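# Place capped bottles on ledges matching their cap colour

## Task

Set every bottle upright on the wall ledge whose coloured label strip matches that bottle's cap colour. A bottle counts only when its entire base rests on that ledge.

## Robot and tools

Robot: two seven-joint arms, left_arm and right_arm, each ending in a parallel two-finger gripper. The names do not match the sides of the camera images.

Scene frame, used for every position and orientation in calls and results: the origin lies on the plane z = 0, directly below the midpoint between the two arm bases, which sit 0.70 m above it. +x points forward, the direction both arms face. +z points up. left_arm is on the +y side. Reported hand positions and orientations may be wrong by a few centimetres, more so at long reach.

Gripper frame: the fingers extend along the gripper's +z axis and close along its y axis. end_effector_position is the spot between the finger pads when they are shut, under 1 cm behind the tips. Closing pushes the tips about 17 mm further along +z, mostly while the pads are still more than 70 mm apart. Turning the gripper a lot can swing the elbow.

The row: every commanded pose is one flat list of 16 numbers covering both arms, always all 16 even if only one arm moves. The order is left_arm x, y, z, qw, qx, qy, qz, opening, then the same eight for right_arm. x, y, z are an absolute target for end_effector_position, in metres in the scene frame. qw, qx, qy, qz are an absolute target quaternion, w first, in the scene frame. opening is an absolute command from -1 (closed) to +1 (fully open, 0.145 m). Sending 0 is a real half-open command, not 'no change'. To leave a gripper alone, resend its present command, shown in 'Tool commands' or else the last value you sent. Fully closing from open takes at least about 0.5 s. To keep an orientation, send the same quaternion in every row, not the drifted one from the latest result. To keep an arm still, send at every call the full pose it reported just before it stopped, plus its wanted opening.

execute_actions(actions, cameras): actions is a list of actions. Each action is a list of up to 15 rows. Each row runs for one 1/30 s step, and a short list repeats its last row until 15 steps (0.5 s) are used. An action is rejected for both arms if any target lies more than 0.6 m from that gripper's current position along any of the gripper's own axes. The whole call is rejected if any action is malformed or the first fails that check against the latest reported state. Each step, the controller limits the commanded pose to 90 mm and 16 degrees from the measured pose, so one action may fall short. Afterwards each arm heads for its 'Hand target' line, so send the remainder next time. An empty actions list only returns state and images. cameras lists which images come back: omitted, null or ["all"] gives all, [] gives none, and an unknown name voids the call.

move(target, speed, blend, opening_speed, blocking, cameras): target is one 16-number row or a list of up to 15 rows, all absolute poses as above, with no 0.6 m limit. Each gripper travels in a straight line from its Hand target, turning the shorter way. speed is in m/s, 0.002 to 0.5, default 0.25, with turning capped at double that in rad/s. Give one value, or one per target. blend, in metres, rounds corners at intermediate targets, and 0 means stop at each one. opening_speed is the rate of change of the opening command per second on the -1 to +1 scale, at least 0.2. Openings of the first target are sent at the start. Openings of later targets are sent only after all arms stop there. Paths take at least 0.5 s and are cut off after 10 s. Nothing is avoided, neither objects nor the other arm. Grippers lag, stray and can overshoot speed badly, especially with a nearly straight arm. blocking=false returns after about 0.5 s while motion continues, and a new move takes over from the current point. The result adds a 'move:' line with the ending (done, off_target, moving, held, fault) and any limits. limits=paced means the pose was clipped, and limits=held means steps were withheld. An arm not named in the ending arrived within 3 mm and 2 degrees. Neither done nor off_target tells you about contact.

wait(seconds): 0 to 10 s, with both arms holding their commands. It returns early if a running move ends. stop(): brakes a running move and needs some room. zoom_image(camera, region): camera is cam_high or cam_low, and region is [x0, y0, x1, y1] in image pixels from the top-left, at most 504x504. read_manual(section): licence texts only. finished_scene(scene): takes the current scene's number and ends it irreversibly. The goal must hold with the robot's help removed.

Results: grip_measured is the finger opening on the command scale. To hold an object, keep commanding clearly below it, since a lower command squeezes harder, up to about 10 N per pad on objects up to about 11 cm wide. The last Joint positions value per arm is the opening in metres. 'within noise' means joint velocities are essentially zero. Joint torques are total drive outputs, offset and noisy. Entries 3 and 4 wrap at ±28 N m. Calls that run actions list step-by-step positions. Cameras: cam_high and cam_low, both 896x504. Calibration is given but only approximate.

Avoid: knocking anything out of the work area, dropping a bottle or releasing it while it moves, and fast impacts or strong presses, since faster moves hit harder. Avoid gripper-to-gripper contact, which the clearance check does not prevent. Avoid long holds with a stretched arm or pushing at unreachable poses: these heat motors, and MOTOR HOT warns of that. An OVER-TEMPERATURE FAULT stops the arm for 30 to 60 s or more. Occasional tugs on held parts or pushes on loose objects can occur.

Each tool is called after "Call:" by a JSON object that holds its "api" and its "payload".

## Session

Call:
{"api": "execute_actions", "payload": {"actions": []}}

Call:
{"api": "zoom_image", "payload": {"camera": "cam_high", "region": [420, 190, 700, 420]}}

Call:
{"api": "zoom_image", "payload": {"camera": "cam_low", "region": [320, 120, 640, 400]}}

Scene clock: 0.00 s.
left_arm: end_effector_position=(+0.2239, +0.1828, +0.6144) grip_measured=+1.00 end_effector_quat_wxyz=(-0.319, +0.395, -0.515, +0.691) | right_arm: end_effector_position=(+0.4009, -0.1655, +0.3728) grip_measured=+1.00 end_effector_quat_wxyz=(+0.260, +0.265, +0.837, +0.401)
Joint positions: left_arm=[-1.106 0.942 0.535 2.339 -0.48 -0.199 -0.367 0.145] | right_arm=[0.583 0.619 -0.841 0.925 -1.182 -0.496 -0.047 0.145]
Joint velocities: within noise
Joint torques (N m): no reading
Motor temperatures (°C): left_arm=[21 21 22 21 21 23 22] | right_arm=[20 23 22 20 20 20 21]
Hand target: left_arm +0.2239, +0.1828, +0.6144; -0.319, +0.395, -0.515, +0.691 | right_arm +0.4009, -0.1655, +0.3728; +0.260, +0.265, +0.837, +0.401
Tool commands: left_gripper/opening=+1.0 right_gripper/opening=+1.0

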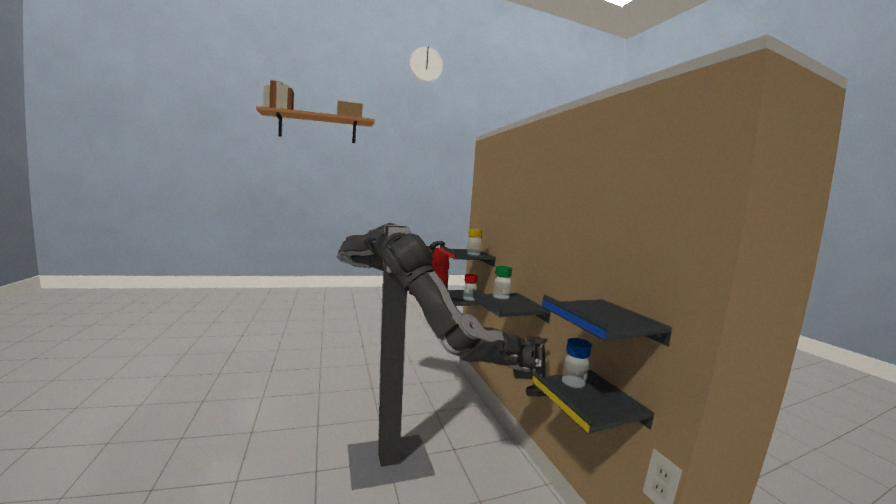

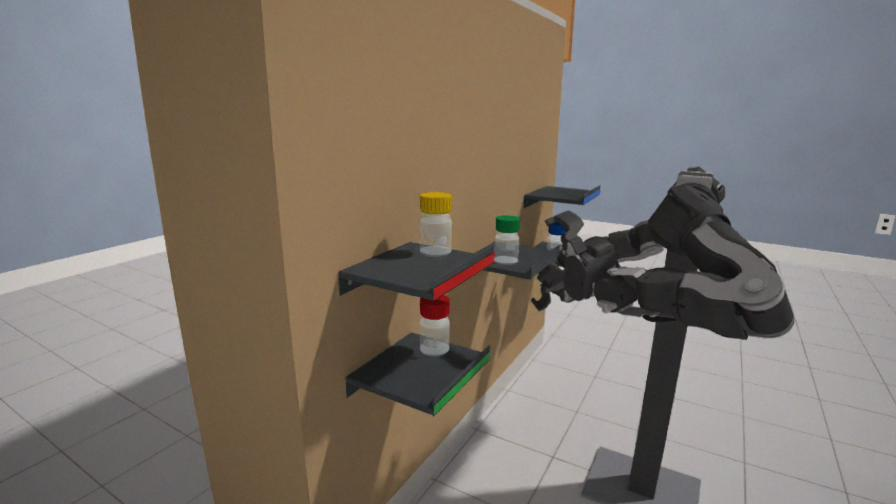

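Scaled by 1.800 from the camera's 896x504 image, which has a finer 1280x720 frame.

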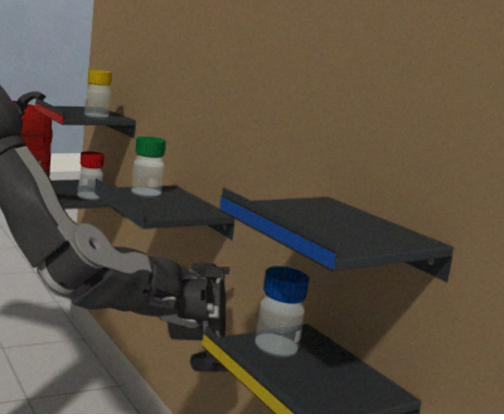

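Scaled by 1.575 from the camera's 896x504 image, which has a finer 1280x720 frame.

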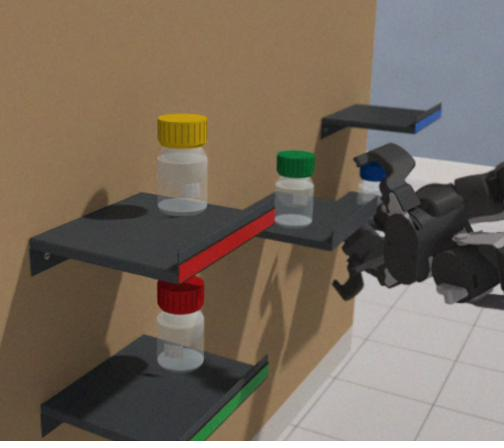

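Call:
{"api": "move", "payload": {"target": [[0.22,0.28,0.66,0,0.7071,0,0.7071,0.6,0.26,-0.22,0.40,0,0.7071,0,0.7071,0.6],[0.25,0.335,0.69,0,0.7071,0,0.7071,0.6,0.25,-0.35,0.48,0,0.7071,0,0.7071,0.6]], "blend": 0.02}}

Scene clock: 29.93 s.
left_arm: end_effector_position=(+0.2499, +0.3360, +0.6904) grip_measured=+0.60 end_effector_quat_wxyz=(-0.002, +0.706, +0.002, +0.708) | right_arm: end_effector_position=(+0.2507, -0.3515, +0.4814) grip_measured=+0.60 end_effector_quat_wxyz=(+0.003, +0.706, +0.000, +0.708)
Joint positions: left_arm=[-1.409 0.935 1.454 2.182 1.5 0.062 0.015 0.119] | right_arm=[-0.753 0.903 0.212 1.592 0.983 -0.57 0.128 0.119]
Joint velocities: within noise
Joint torques (N m): left_arm=[-0.09 1.49 3.1 0.76 0.2 -0.52 0.22] | right_arm=[0.41 4.29 2.44 2.35 0.27 -0.47 0.17]
Motor temperatures (°C): left_arm=[21 21 23 21 21 23 23] | right_arm=[22 23 23 20 20 20 21]
Hand target: left_arm +0.2500, +0.3350, +0.6900; +0.000, +0.707, +0.000, +0.707 | right_arm +0.2500, -0.3501, +0.4800; +0.000, +0.707, +0.000, +0.707
Off the commanded pose: left_arm 0.001 m, 0 deg | right_arm 0.002 m, 0 deg.
move: done

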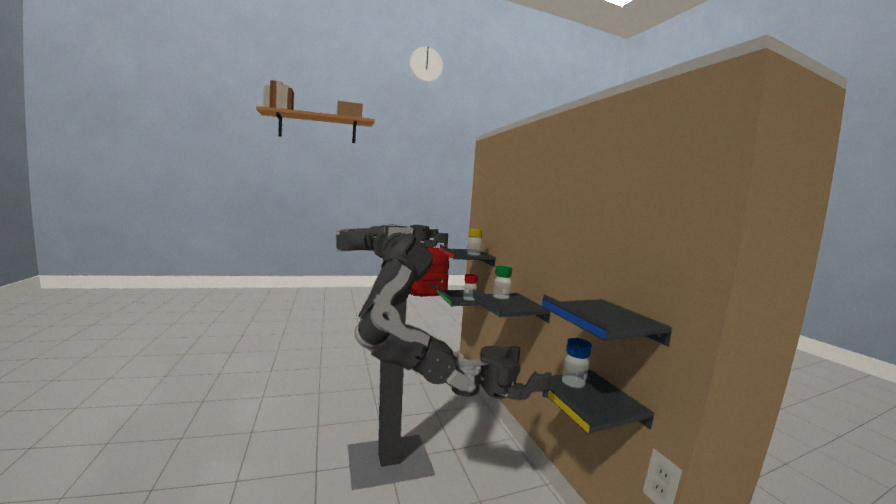

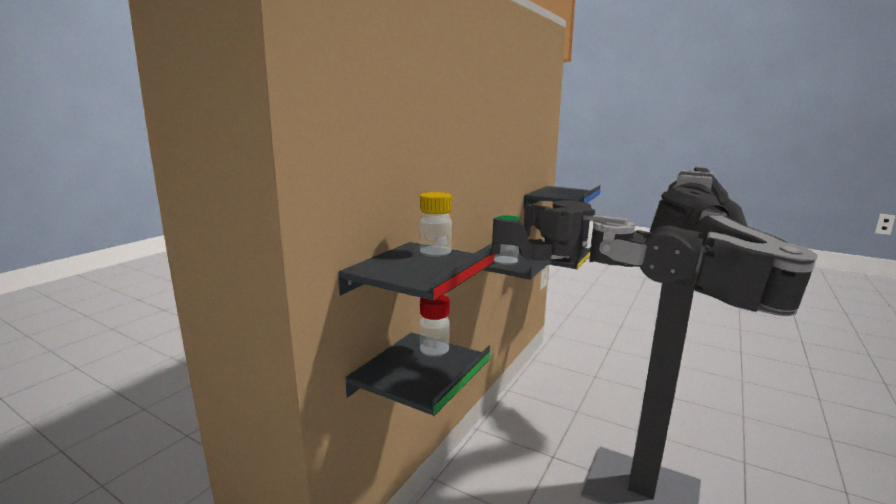

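Call:
{"api": "move", "payload": {"target": [0.335,0.335,0.69,0,0.7071,0,0.7071,0.6,0.335,-0.35,0.48,0,0.7071,0,0.7071,0.6], "speed": 0.15}}

Call:
{"api": "zoom_image", "payload": {"camera": "cam_low", "region": [390, 160, 590, 290]}}

Call:
{"api": "zoom_image", "payload": {"camera": "cam_high", "region": [480, 290, 680, 420]}}

Scene clock: 39.50 s.
left_arm: end_effector_position=(+0.3351, +0.3344, +0.6926) grip_measured=+0.60 end_effector_quat_wxyz=(+0.000, +0.705, -0.002, +0.709) | right_arm: end_effector_position=(+0.3355, -0.3513, +0.4830) grip_measured=+0.60 end_effector_quat_wxyz=(+0.002, +0.703, -0.002, +0.711)
Joint positions: left_arm=[-1.406 1.378 1.407 1.921 1.537 0.002 -0.156 0.119] | right_arm=[-0.193 0.912 -0.097 1.362 0.958 -0.405 0.111 0.119]
Joint velocities: within noise
Joint torques (N m): left_arm=[2.7 1.41 2.56 0.57 0.11 -0.7 -0.01] | right_arm=[2.62 6.34 2.33 2.29 0.12 -0.29 0.1]
Motor temperatures (°C): left_arm=[21 21 24 21 21 24 22] | right_arm=[21 23 23 20 20 20 21]
Hand target: left_arm +0.3350, +0.3349, +0.6901; +0.000, +0.707, +0.000, +0.707 | right_arm +0.3350, -0.3500, +0.4801; +0.000, +0.707, +0.000, +0.707
Off the commanded pose: left_arm 0.003 m, 0 deg | right_arm 0.003 m, 1 deg.
move: done

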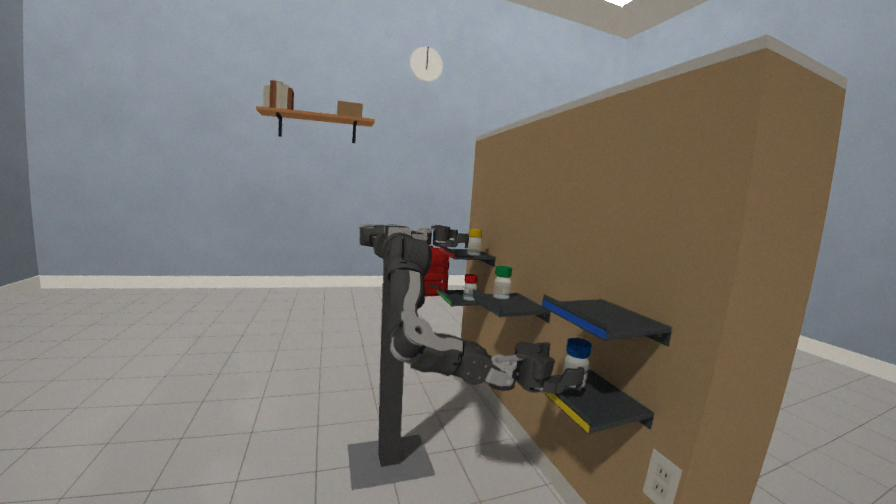

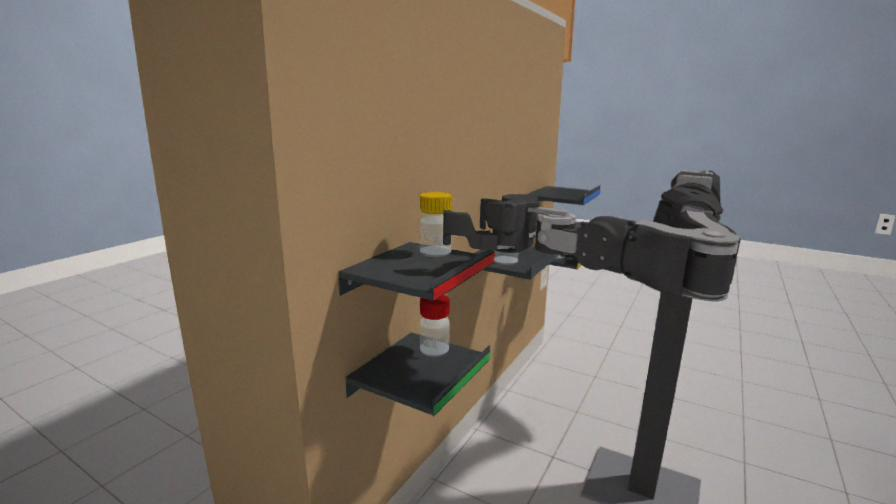

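Scaled by 2.520 from the camera's 896x504 image, which has a finer 1280x720 frame.

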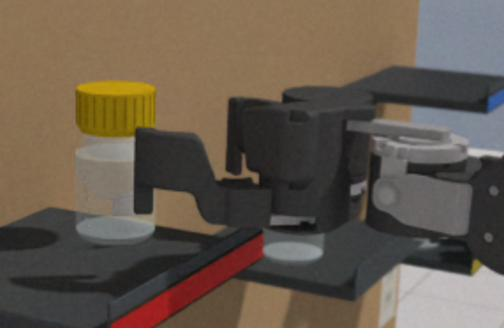

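Scaled by 2.520 from the camera's 896x504 image, which has a finer 1280x720 frame.

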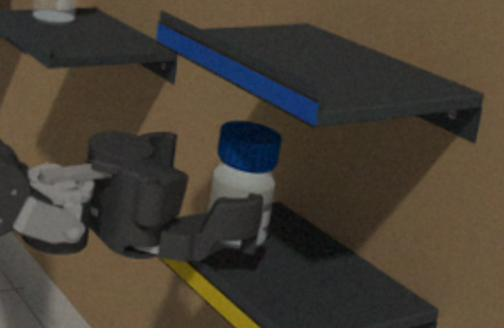

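Call:
{"api": "move", "payload": {"target": [[0.39,0.335,0.69,0,0.7071,0,0.7071,0.6,0.39,-0.35,0.48,0,0.7071,0,0.7071,0.6],[0.39,0.335,0.69,0,0.7071,0,0.7071,-0.7,0.39,-0.35,0.48,0,0.7071,0,0.7071,-0.7]], "speed": 0.15, "opening_speed": 1.5}}

Call:
{"api": "zoom_image", "payload": {"camera": "cam_low", "region": [390, 160, 590, 290]}}

Call:
{"api": "zoom_image", "payload": {"camera": "cam_high", "region": [480, 290, 680, 420]}}

Scene clock: 50.27 s.
left_arm: end_effector_position=(+0.3902, +0.3343, +0.6931) grip_measured=-0.24 end_effector_quat_wxyz=(+0.001, +0.704, -0.001, +0.710) | right_arm: end_effector_position=(+0.3905, -0.3517, +0.4831) grip_measured=-0.53 end_effector_quat_wxyz=(+0.002, +0.703, -0.003, +0.711)
Joint positions: left_arm=[-1.407 1.637 1.376 1.684 1.576 -0.04 -0.176 0.058] | right_arm=[0.172 0.831 -0.273 1.117 0.91 -0.335 0.164 0.036]
Joint velocities: within noise
Joint torques (N m): left_arm=[4.95 1.28 2.61 0.24 0.08 -0.69 0.05] | right_arm=[4 6.21 2.17 2.44 0.18 -0.33 0.11]
Motor temperatures (°C): left_arm=[21 21 24 21 21 24 22] | right_arm=[21 24 23 20 20 20 21]
Hand target: left_arm +0.3900, +0.3349, +0.6899; +0.000, +0.707, +0.000, +0.707 | right_arm +0.3900, -0.3500, +0.4799; +0.000, +0.707, +0.000, +0.707
Off the commanded pose: left_arm 0.003 m, 0 deg | right_arm 0.004 m, 1 deg.
joint sent to its limit (left arm) — joint 1 (shoulder pitch), lower limit. The joint targets still meet the commanded pose.
move: off_target (right_arm); target 2's new opening was sent with right_arm's hand 0.004 m and 1 deg from that target

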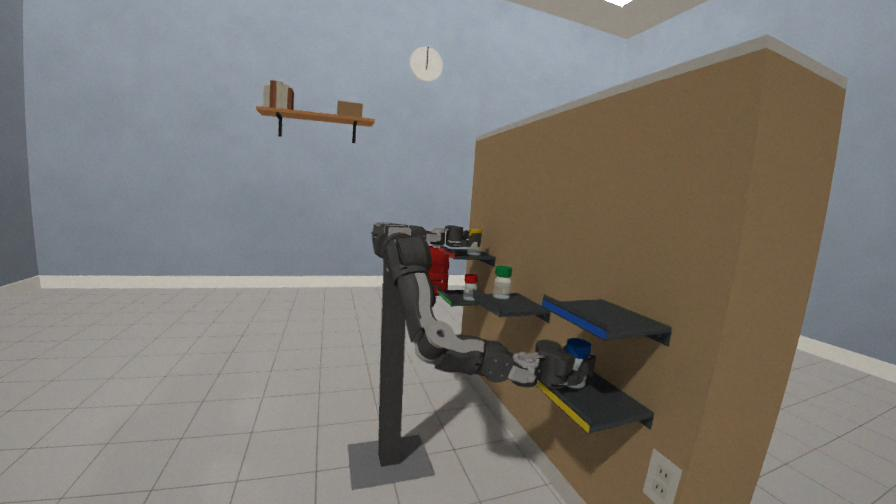

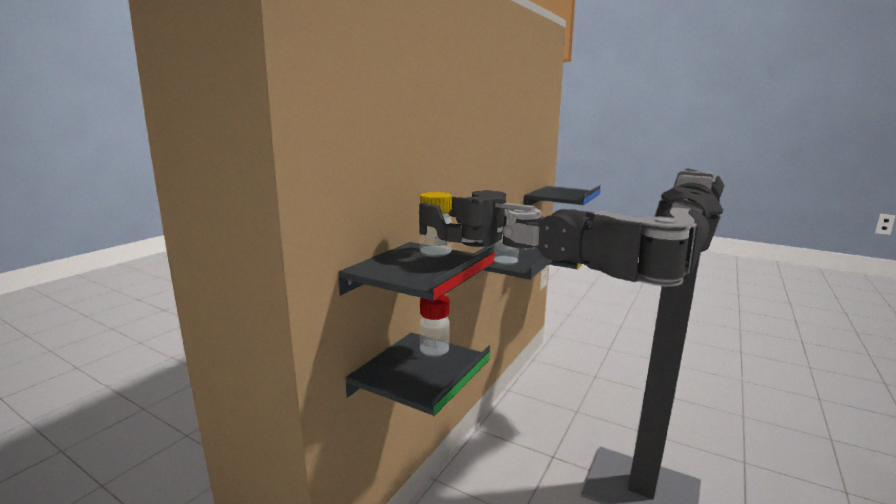

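Scaled by 2.520 from the camera's 896x504 image, which has a finer 1280x720 frame.

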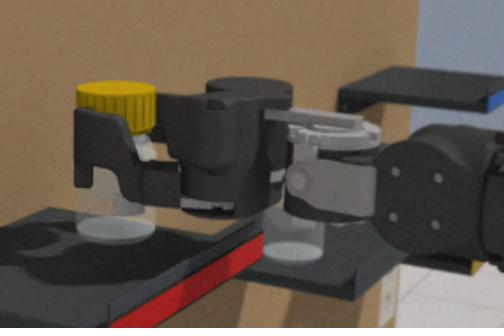

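Scaled by 2.520 from the camera's 896x504 image, which has a finer 1280x720 frame.

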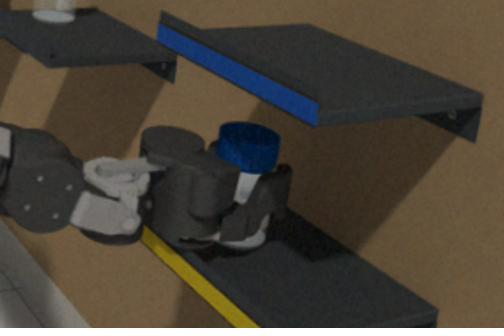

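Call:
{"api": "move", "payload": {"target": [[0.39,0.335,0.74,0,0.7071,0,0.7071,-0.8,0.39,-0.35,0.53,0,0.7071,0,0.7071,-0.9],[0.24,0.32,0.74,0,0.7071,0,0.7071,-0.8,0.24,-0.36,0.53,0,0.7071,0,0.7071,-0.9],[0.25,0.13,0.7,0,0.7071,0,0.7071,-0.8,0.24,-0.39,0.735,0,0.7071,0,0.7071,-0.9],[0.26,-0.055,0.67,0,0.7071,0,0.7071,-0.8,0.26,-0.39,0.735,0,0.7071,0,0.7071,-0.9]], "speed": 0.18, "blend": [0.01,0.02,0.02,0]}}

Scene clock: 64.90 s.
left_arm: end_effector_position=(+0.2603, -0.0558, +0.6682) grip_measured=-0.24 end_effector_quat_wxyz=(+0.028, +0.686, -0.030, +0.727) | right_arm: end_effector_position=(+0.2594, -0.3894, +0.7342) grip_measured=-0.53 end_effector_quat_wxyz=(-0.001, +0.710, +0.001, +0.704)
Joint positions: left_arm=[0.586 -0.163 -1.246 2.072 0.618 0.73 -1.576 0.058] | right_arm=[-1.093 1.058 1.524 1.874 1.451 0.43 0.233 0.036]
Joint velocities: within noise
Joint torques (N m): left_arm=[5.47 -3.6 0.84 3.52 -0.49 -0.15 -0.04] | right_arm=[1.23 4.07 3.08 0.59 0.25 -0.74 -0.18]
Motor temperatures (°C): left_arm=[22 21 24 21 21 24 22] | right_arm=[21 24 23 20 20 20 21]
Hand target: left_arm +0.2601, -0.0547, +0.6697; +0.026, +0.683, -0.026, +0.729 | right_arm +0.2600, -0.3899, +0.7350; +0.000, +0.707, +0.000, +0.707
Off the commanded pose: left_arm 0.002 m, 6 deg | right_arm 0.001 m, 1 deg.
joint sent to its limit (left arm) — joint 2 (shoulder roll), lower limit; joint 7 (wrist yaw), lower limit. The joint targets are off in orientation, not in position.
move: off_target (left_arm); limits=paced

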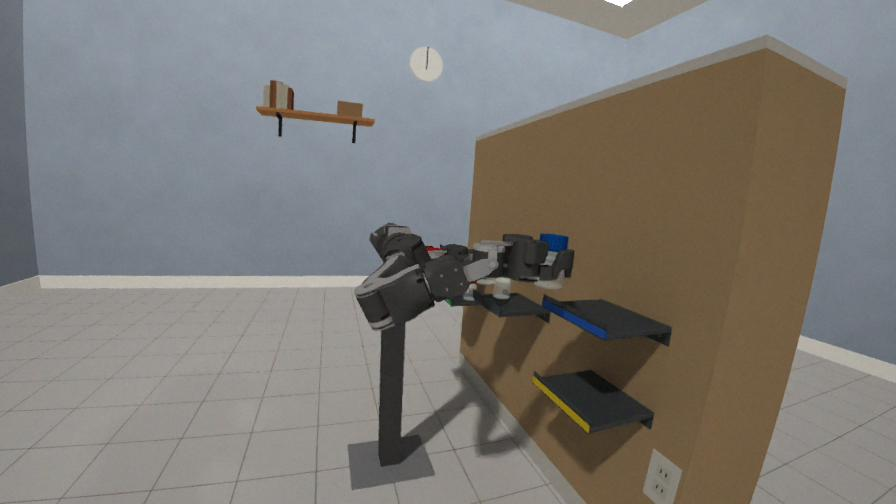

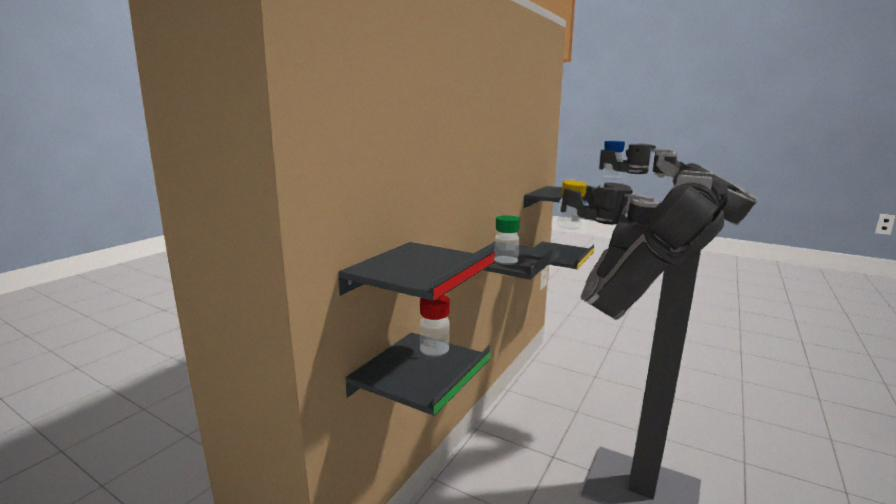

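Call:
{"api": "move", "payload": {"target": [[0.39,-0.065,0.65,0,0.7071,0,0.7071,-0.8,0.39,-0.39,0.735,0,0.7071,0,0.7071,-0.9],[0.39,-0.065,0.60,-0.06,0.696,0.057,0.713,-0.8,0.39,-0.39,0.703,0,0.7071,0,0.7071,-0.9]], "speed": [0.15,0.08]}}

Call:
{"api": "zoom_image", "payload": {"camera": "cam_low", "region": [440, 130, 640, 290]}}

Call:
{"api": "zoom_image", "payload": {"camera": "cam_high", "region": [450, 200, 690, 350]}}

Scene clock: 75.33 s.
left_arm: end_effector_position=(+0.3900, -0.0650, +0.5981) grip_measured=-0.24 end_effector_quat_wxyz=(-0.058, +0.700, +0.056, +0.710) | right_arm: end_effector_position=(+0.3901, -0.3893, +0.7034) grip_measured=-0.53 end_effector_quat_wxyz=(+0.007, +0.710, +0.010, +0.704)
Joint positions: left_arm=[0.977 -0.161 -1.354 1.279 0.902 0.097 -1.502 0.058] | right_arm=[-1.311 1.625 1.334 1.44 1.558 0.032 0.083 0.036]
Joint velocities: within noise
Joint torques (N m): left_arm=[9.72 -3.28 1.52 2.5 -0.59 -0.23 -0.06] | right_arm=[3.68 2.04 4.1 0.42 0.26 -0.77 -0.13]
Motor temperatures (°C): left_arm=[23 21 24 21 22 24 22] | right_arm=[21 23 23 20 20 20 21]
Hand target: left_arm +0.3899, -0.0651, +0.6000; -0.060, +0.696, +0.057, +0.713 | right_arm +0.3899, -0.3901, +0.7030; +0.008, +0.708, +0.008, +0.706
Off the commanded pose: left_arm 0.002 m, 1 deg | right_arm 0.001 m, 1 deg.
joint sent to its limit (left arm) — joint 2 (shoulder roll), lower limit. The joint targets still meet the commanded pose.
joint sent to its limit (right arm) — joint 1 (shoulder pitch), lower limit; joint 5 (forearm roll), upper limit. The joint targets still meet the commanded pose.
move: done

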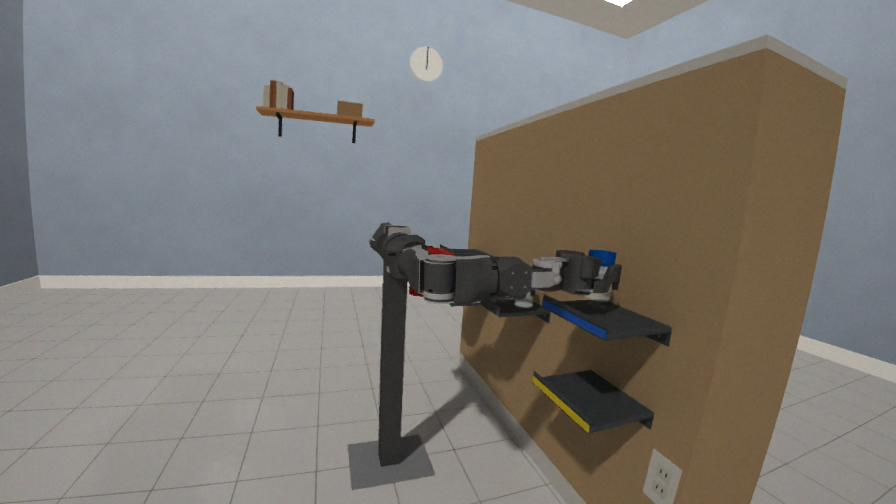

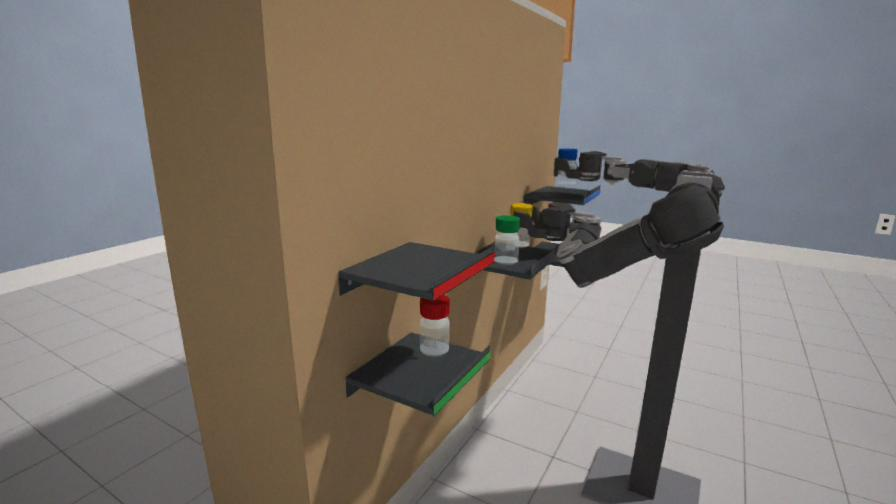

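Scaled by 2.520 from the camera's 896x504 image, which has a finer 1280x720 frame.

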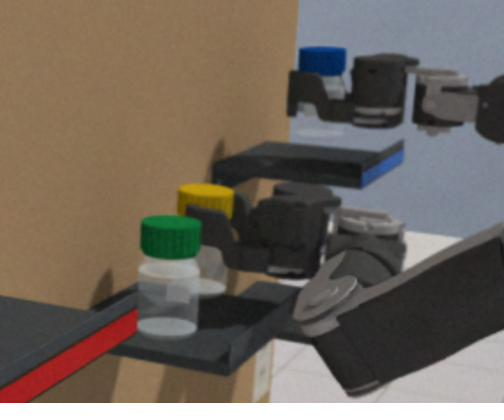

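Scaled by 2.100 from the camera's 896x504 image, which has a finer 1280x720 frame.

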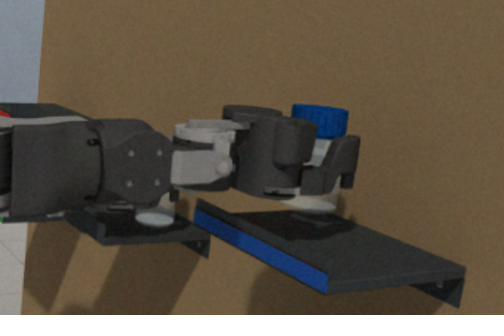

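Call:
{"api": "move", "payload": {"target": [0.39,-0.065,0.58,-0.06,0.696,0.057,0.713,-0.8,0.39,-0.39,0.688,0,0.7071,0,0.7071,-0.9], "speed": 0.04, "cameras": ["cam_low","cam_high"]}}

Call:
{"api": "zoom_image", "payload": {"camera": "cam_low", "region": [440, 130, 640, 290]}}

Call:
{"api": "zoom_image", "payload": {"camera": "cam_high", "region": [450, 200, 690, 350]}}

Scene clock: 83.00 s.
left_arm: end_effector_position=(+0.3906, -0.0641, +0.5893) grip_measured=-0.24 end_effector_quat_wxyz=(-0.061, +0.686, +0.059, +0.723) | right_arm: end_effector_position=(+0.3900, -0.3894, +0.6882) grip_measured=-0.53 end_effector_quat_wxyz=(+0.010, +0.711, +0.012, +0.703)
Joint positions: left_arm=[0.959 -0.164 -1.388 1.235 0.857 0.035 -1.496 0.058] | right_arm=[-1.311 1.625 1.265 1.442 1.558 -0.035 0.079 0.036]
Joint velocities: within noise
Joint torques (N m): left_arm=[5.76 -2.78 1.13 1.98 0.11 -0.29 0.27] | right_arm=[3.47 2.28 4.12 0.36 0.26 -0.76 -0.15]
Motor temperatures (°C): left_arm=[24 21 24 21 22 24 22] | right_arm=[21 23 23 20 20 21 21]
Hand target: left_arm +0.3898, -0.0650, +0.5802; -0.060, +0.696, +0.057, +0.713 | right_arm +0.3899, -0.3900, +0.6880; +0.011, +0.709, +0.010, +0.705
Off the commanded pose: left_arm 0.009 m, 2 deg | right_arm 0.001 m, 2 deg.
joint sent to its limit (left arm) — joint 2 (shoulder roll), lower limit. The joint targets still meet the commanded pose.
joint sent to its limit (right arm) — joint 1 (shoulder pitch), lower limit; joint 5 (forearm roll), upper limit. The joint targets still meet the commanded pose.
move: off_target (left_arm)

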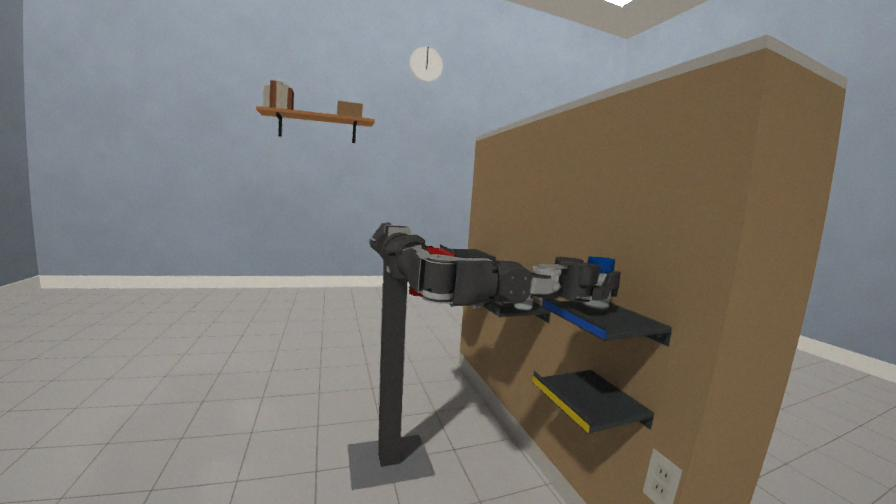

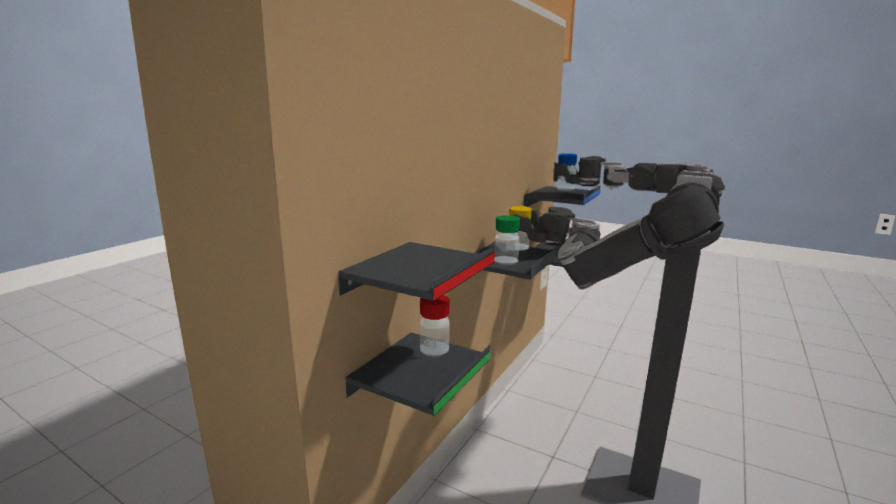

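Scaled by 2.520 from the camera's 896x504 image, which has a finer 1280x720 frame.

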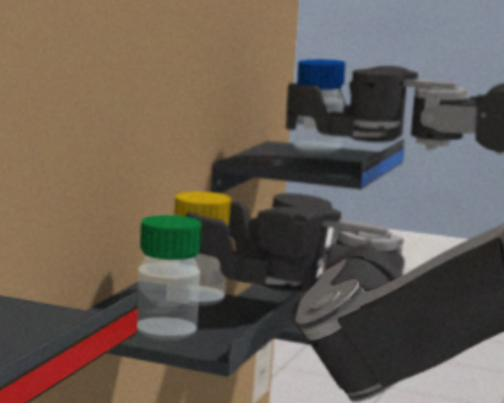

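Scaled by 2.100 from the camera's 896x504 image, which has a finer 1280x720 frame.

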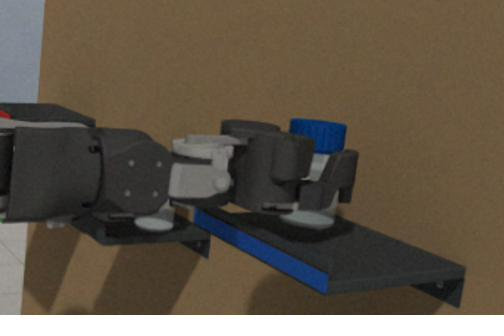

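Call:
{"api": "move", "payload": {"target": [[0.39,-0.065,0.588,-0.06,0.69,0.057,0.72,-0.8,0.39,-0.39,0.677,0,0.7071,0,0.7071,-0.9],[0.39,-0.065,0.588,-0.06,0.69,0.057,0.72,0.2,0.39,-0.39,0.677,0,0.7071,0,0.7071,-0.9]], "speed": 0.04, "opening_speed": 1}}

Call:
{"api": "zoom_image", "payload": {"camera": "cam_low", "region": [440, 130, 640, 290]}}

Call:
{"api": "zoom_image", "payload": {"camera": "cam_high", "region": [450, 200, 690, 350]}}

Scene clock: 91.73 s.
left_arm: end_effector_position=(+0.3903, -0.0644, +0.5886) grip_measured=+0.20 end_effector_quat_wxyz=(-0.061, +0.688, +0.058, +0.720) | right_arm: end_effector_position=(+0.3895, -0.3896, +0.6773) grip_measured=-0.53 end_effector_quat_wxyz=(+0.013, +0.712, +0.014, +0.702)
Joint positions: left_arm=[0.958 -0.164 -1.386 1.238 0.861 0.041 -1.495 0.09] | right_arm=[-1.311 1.626 1.214 1.442 1.558 -0.084 0.074 0.036]
Joint velocities: within noise
Joint torques (N m): left_arm=[8.45 -2.78 2.06 3.58 -0.36 -0.11 0.15] | right_arm=[3.68 2.7 3.99 0.14 0.24 -0.77 -0.19]
Motor temperatures (°C): left_arm=[24 21 24 21 22 24 22] | right_arm=[21 23 23 20 20 21 21]
Hand target: left_arm +0.3900, -0.0651, +0.5880; -0.060, +0.690, +0.057, +0.720 | right_arm +0.3898, -0.3899, +0.6771; +0.014, +0.710, +0.012, +0.704
Off the commanded pose: left_arm 0.001 m, 0 deg | right_arm 0.001 m, 2 deg.
joint sent to its limit (left arm) — joint 2 (shoulder roll), lower limit. The joint targets still meet the commanded pose.
joint sent to its limit (right arm) — joint 1 (shoulder pitch), lower limit; joint 5 (forearm roll), upper limit. The joint targets still meet the commanded pose.
move: done

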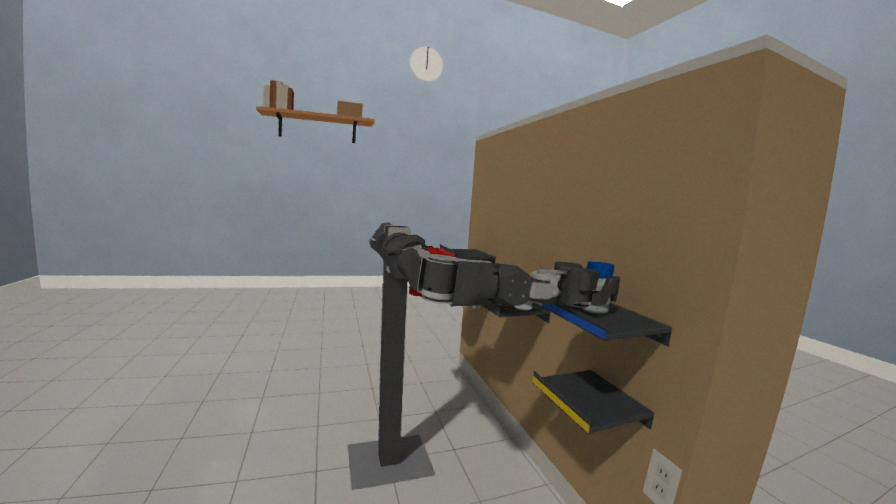

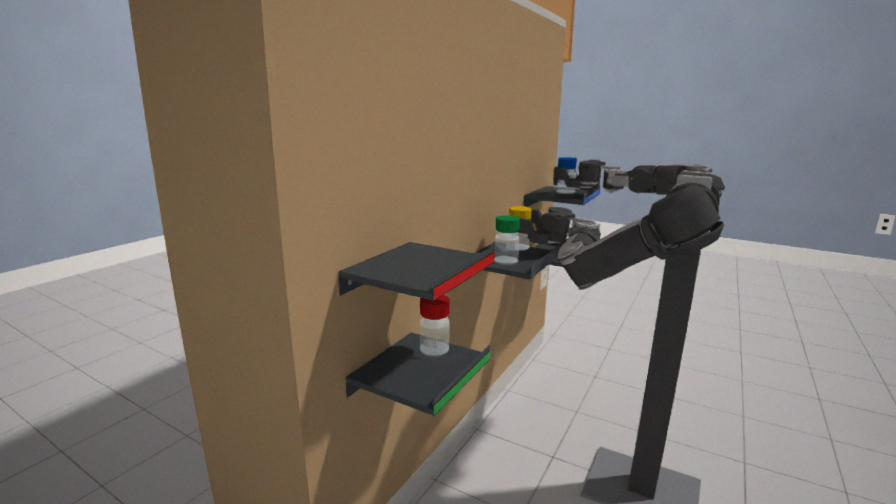

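Scaled by 2.520 from the camera's 896x504 image, which has a finer 1280x720 frame.

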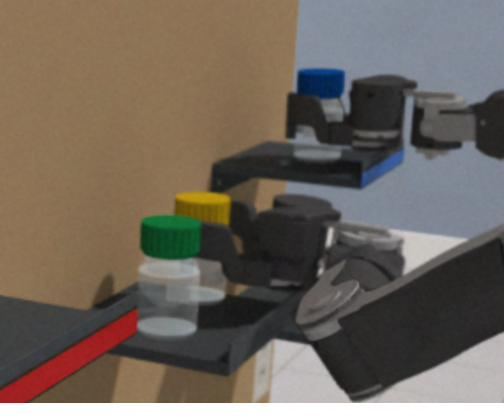

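Scaled by 2.100 from the camera's 896x504 image, which has a finer 1280x720 frame.

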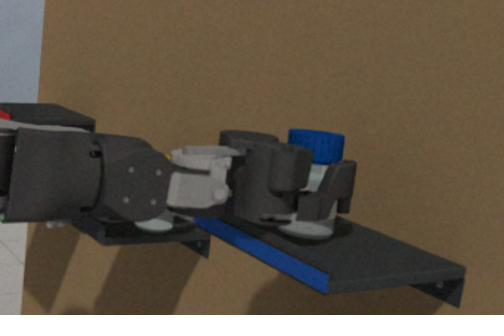

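Call:
{"api": "move", "payload": {"target": [0.24,-0.06,0.6,-0.03,0.69,0.03,0.72,0.2,0.39,-0.39,0.666,0,0.7071,0,0.7071,-0.9], "speed": 0.1}}

Call:
{"api": "zoom_image", "payload": {"camera": "cam_low", "region": [440, 130, 640, 290]}}

Call:
{"api": "zoom_image", "payload": {"camera": "cam_high", "region": [450, 200, 690, 350]}}

Scene clock: 101.07 s.
left_arm: end_effector_position=(+0.2401, -0.0605, +0.5993) grip_measured=+0.20 end_effector_quat_wxyz=(-0.027, +0.691, +0.027, +0.722) | right_arm: end_effector_position=(+0.3899, -0.3894, +0.6755) grip_measured=-0.53 end_effector_quat_wxyz=(+0.017, +0.700, +0.015, +0.714)
Joint positions: left_arm=[0.322 -0.163 -1.376 1.858 0.273 0.487 -1.578 0.09] | right_arm=[-1.306 1.632 1.174 1.441 1.561 -0.153 0.065 0.036]
Joint velocities: within noise
Joint torques (N m): left_arm=[3.68 -4.63 0.57 4.66 -0.4 0.01 0.01] | right_arm=[2.76 2.84 1.62 0.23 0.12 -0.14 -0.19]
Motor temperatures (°C): left_arm=[24 21 24 22 22 24 22] | right_arm=[21 23 24 20 20 21 21]
Hand target: left_arm +0.2400, -0.0598, +0.6000; -0.028, +0.690, +0.028, +0.723 | right_arm +0.3897, -0.3898, +0.6662; +0.019, +0.710, +0.014, +0.703
Off the commanded pose: left_arm 0.001 m, 1 deg | right_arm 0.010 m, 3 deg.
joint read past its limit (right arm) — joint 5 (forearm roll), upper limit.
joint sent to its limit (left arm) — joint 2 (shoulder roll), lower limit; joint 7 (wrist yaw), lower limit. The joint targets still meet the commanded pose.
joint sent to its limit (right arm) — joint 1 (shoulder pitch), lower limit; joint 5 (forearm roll), upper limit. The joint targets are off in orientation, not in position.
move: off_target (right_arm)

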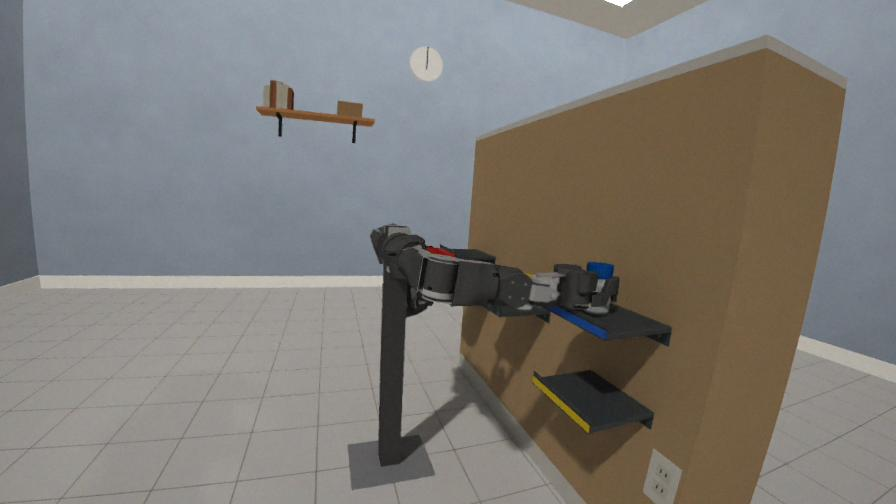

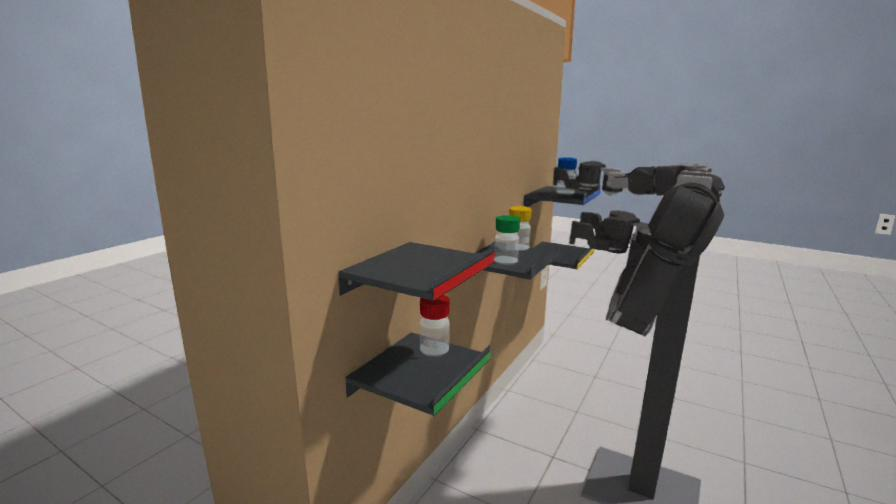

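Scaled by 2.520 from the camera's 896x504 image, which has a finer 1280x720 frame.

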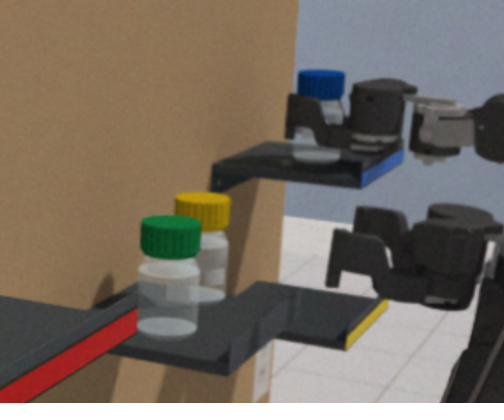

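Scaled by 2.100 from the camera's 896x504 image, which has a finer 1280x720 frame.

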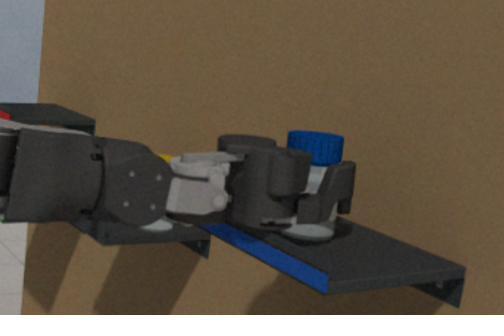

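Call:
{"api": "move", "payload": {"target": [[0.24,-0.06,0.6,-0.03,0.69,0.03,0.72,0.6,0.39,-0.39,0.675,0.015,0.706,0.014,0.708,-0.9],[0.24,-0.06,0.6,-0.03,0.69,0.03,0.72,0.6,0.39,-0.39,0.675,0.015,0.706,0.014,0.708,0.3],[0.23,0.13,0.6,0,0.7071,0,0.7071,0.6,0.25,-0.39,0.68,0,0.7071,0,0.7071,0.5],[0.25,0.335,0.493,0,0.7071,0,0.7071,0.6,0.24,-0.3,0.66,0,0.7071,0,0.7071,0.5]], "speed": [0.05,0.05,0.18,0.2], "opening_speed": 1}}

Call:
{"api": "zoom_image", "payload": {"camera": "cam_high", "region": [450, 200, 690, 350]}}

Scene clock: 119.80 s.
left_arm: end_effector_position=(+0.2510, +0.3341, +0.4937) grip_measured=+0.60 end_effector_quat_wxyz=(-0.039, +0.782, -0.008, +0.621) | right_arm: end_effector_position=(+0.2401, -0.2988, +0.6608) grip_measured=+0.50 end_effector_quat_wxyz=(-0.002, +0.707, +0.003, +0.707)
Joint positions: left_arm=[0.499 1.665 -1.563 1.883 1.255 -0.788 -0.428 0.119] | right_arm=[-1.307 0.862 1.21 2.345 1.337 0.008 -0.09 0.112]
Joint velocities: within noise
Joint torques (N m): left_arm=[2.84 6.63 1.05 0.83 0.04 -0.59 0.19] | right_arm=[-0.25 1.31 2.3 1.03 0.02 -0.56 -0.16]
Motor temperatures (°C): left_arm=[23 22 23 22 22 24 22] | right_arm=[21 23 23 20 20 20 21]
Hand target: left_arm +0.2503, +0.3349, +0.4932; -0.039, +0.783, -0.009, +0.620 | right_arm +0.2400, -0.2999, +0.6600; +0.000, +0.707, +0.000, +0.707
Off the commanded pose: left_arm 0.002 m, 14 deg | right_arm 0.001 m, 0 deg.
joint read past its limit (left arm) — joint 6 (wrist pitch), lower limit.
joint sent to its limit (left arm) — joint 3 (upper arm roll), lower limit; joint 6 (wrist pitch), lower limit. The joint targets are off in orientation, not in position.
move: off_target (left_arm); limits=paced

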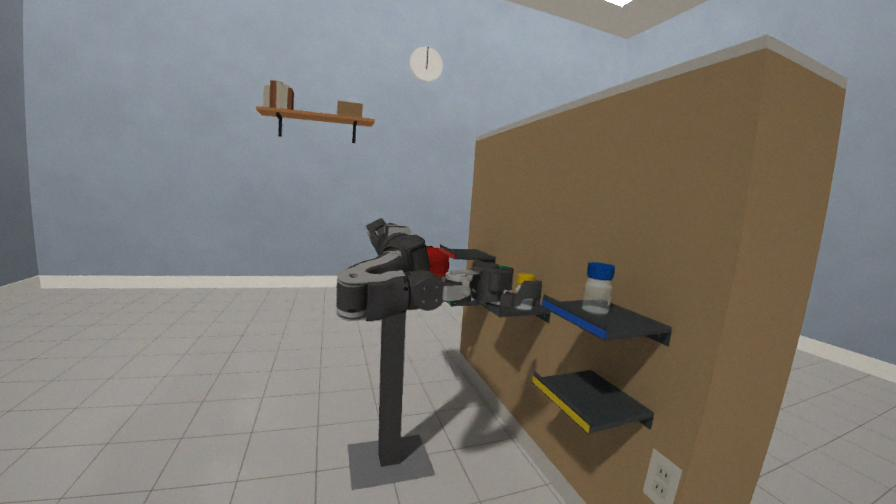

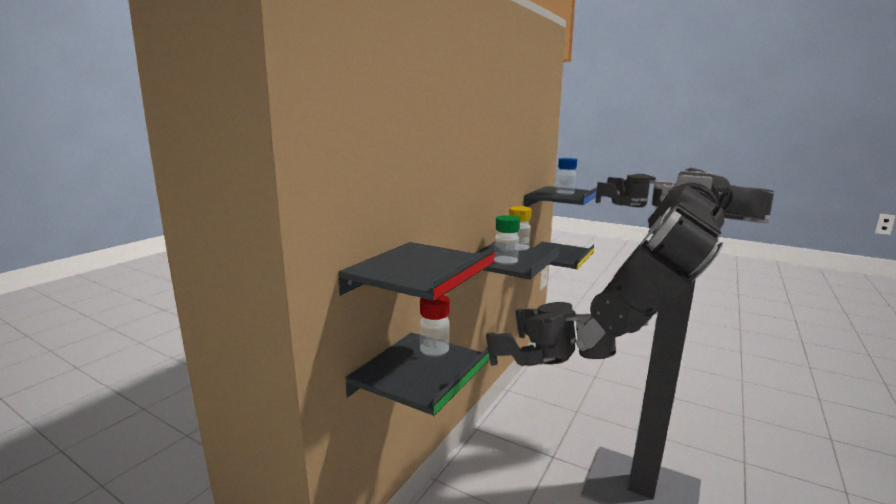

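Scaled by 2.100 from the camera's 896x504 image, which has a finer 1280x720 frame.

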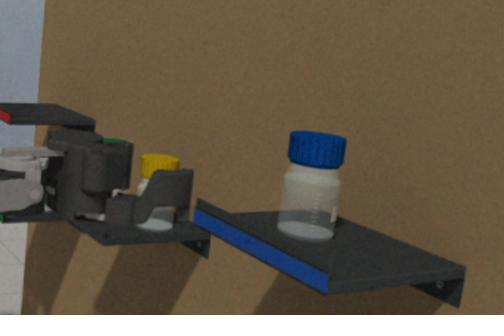

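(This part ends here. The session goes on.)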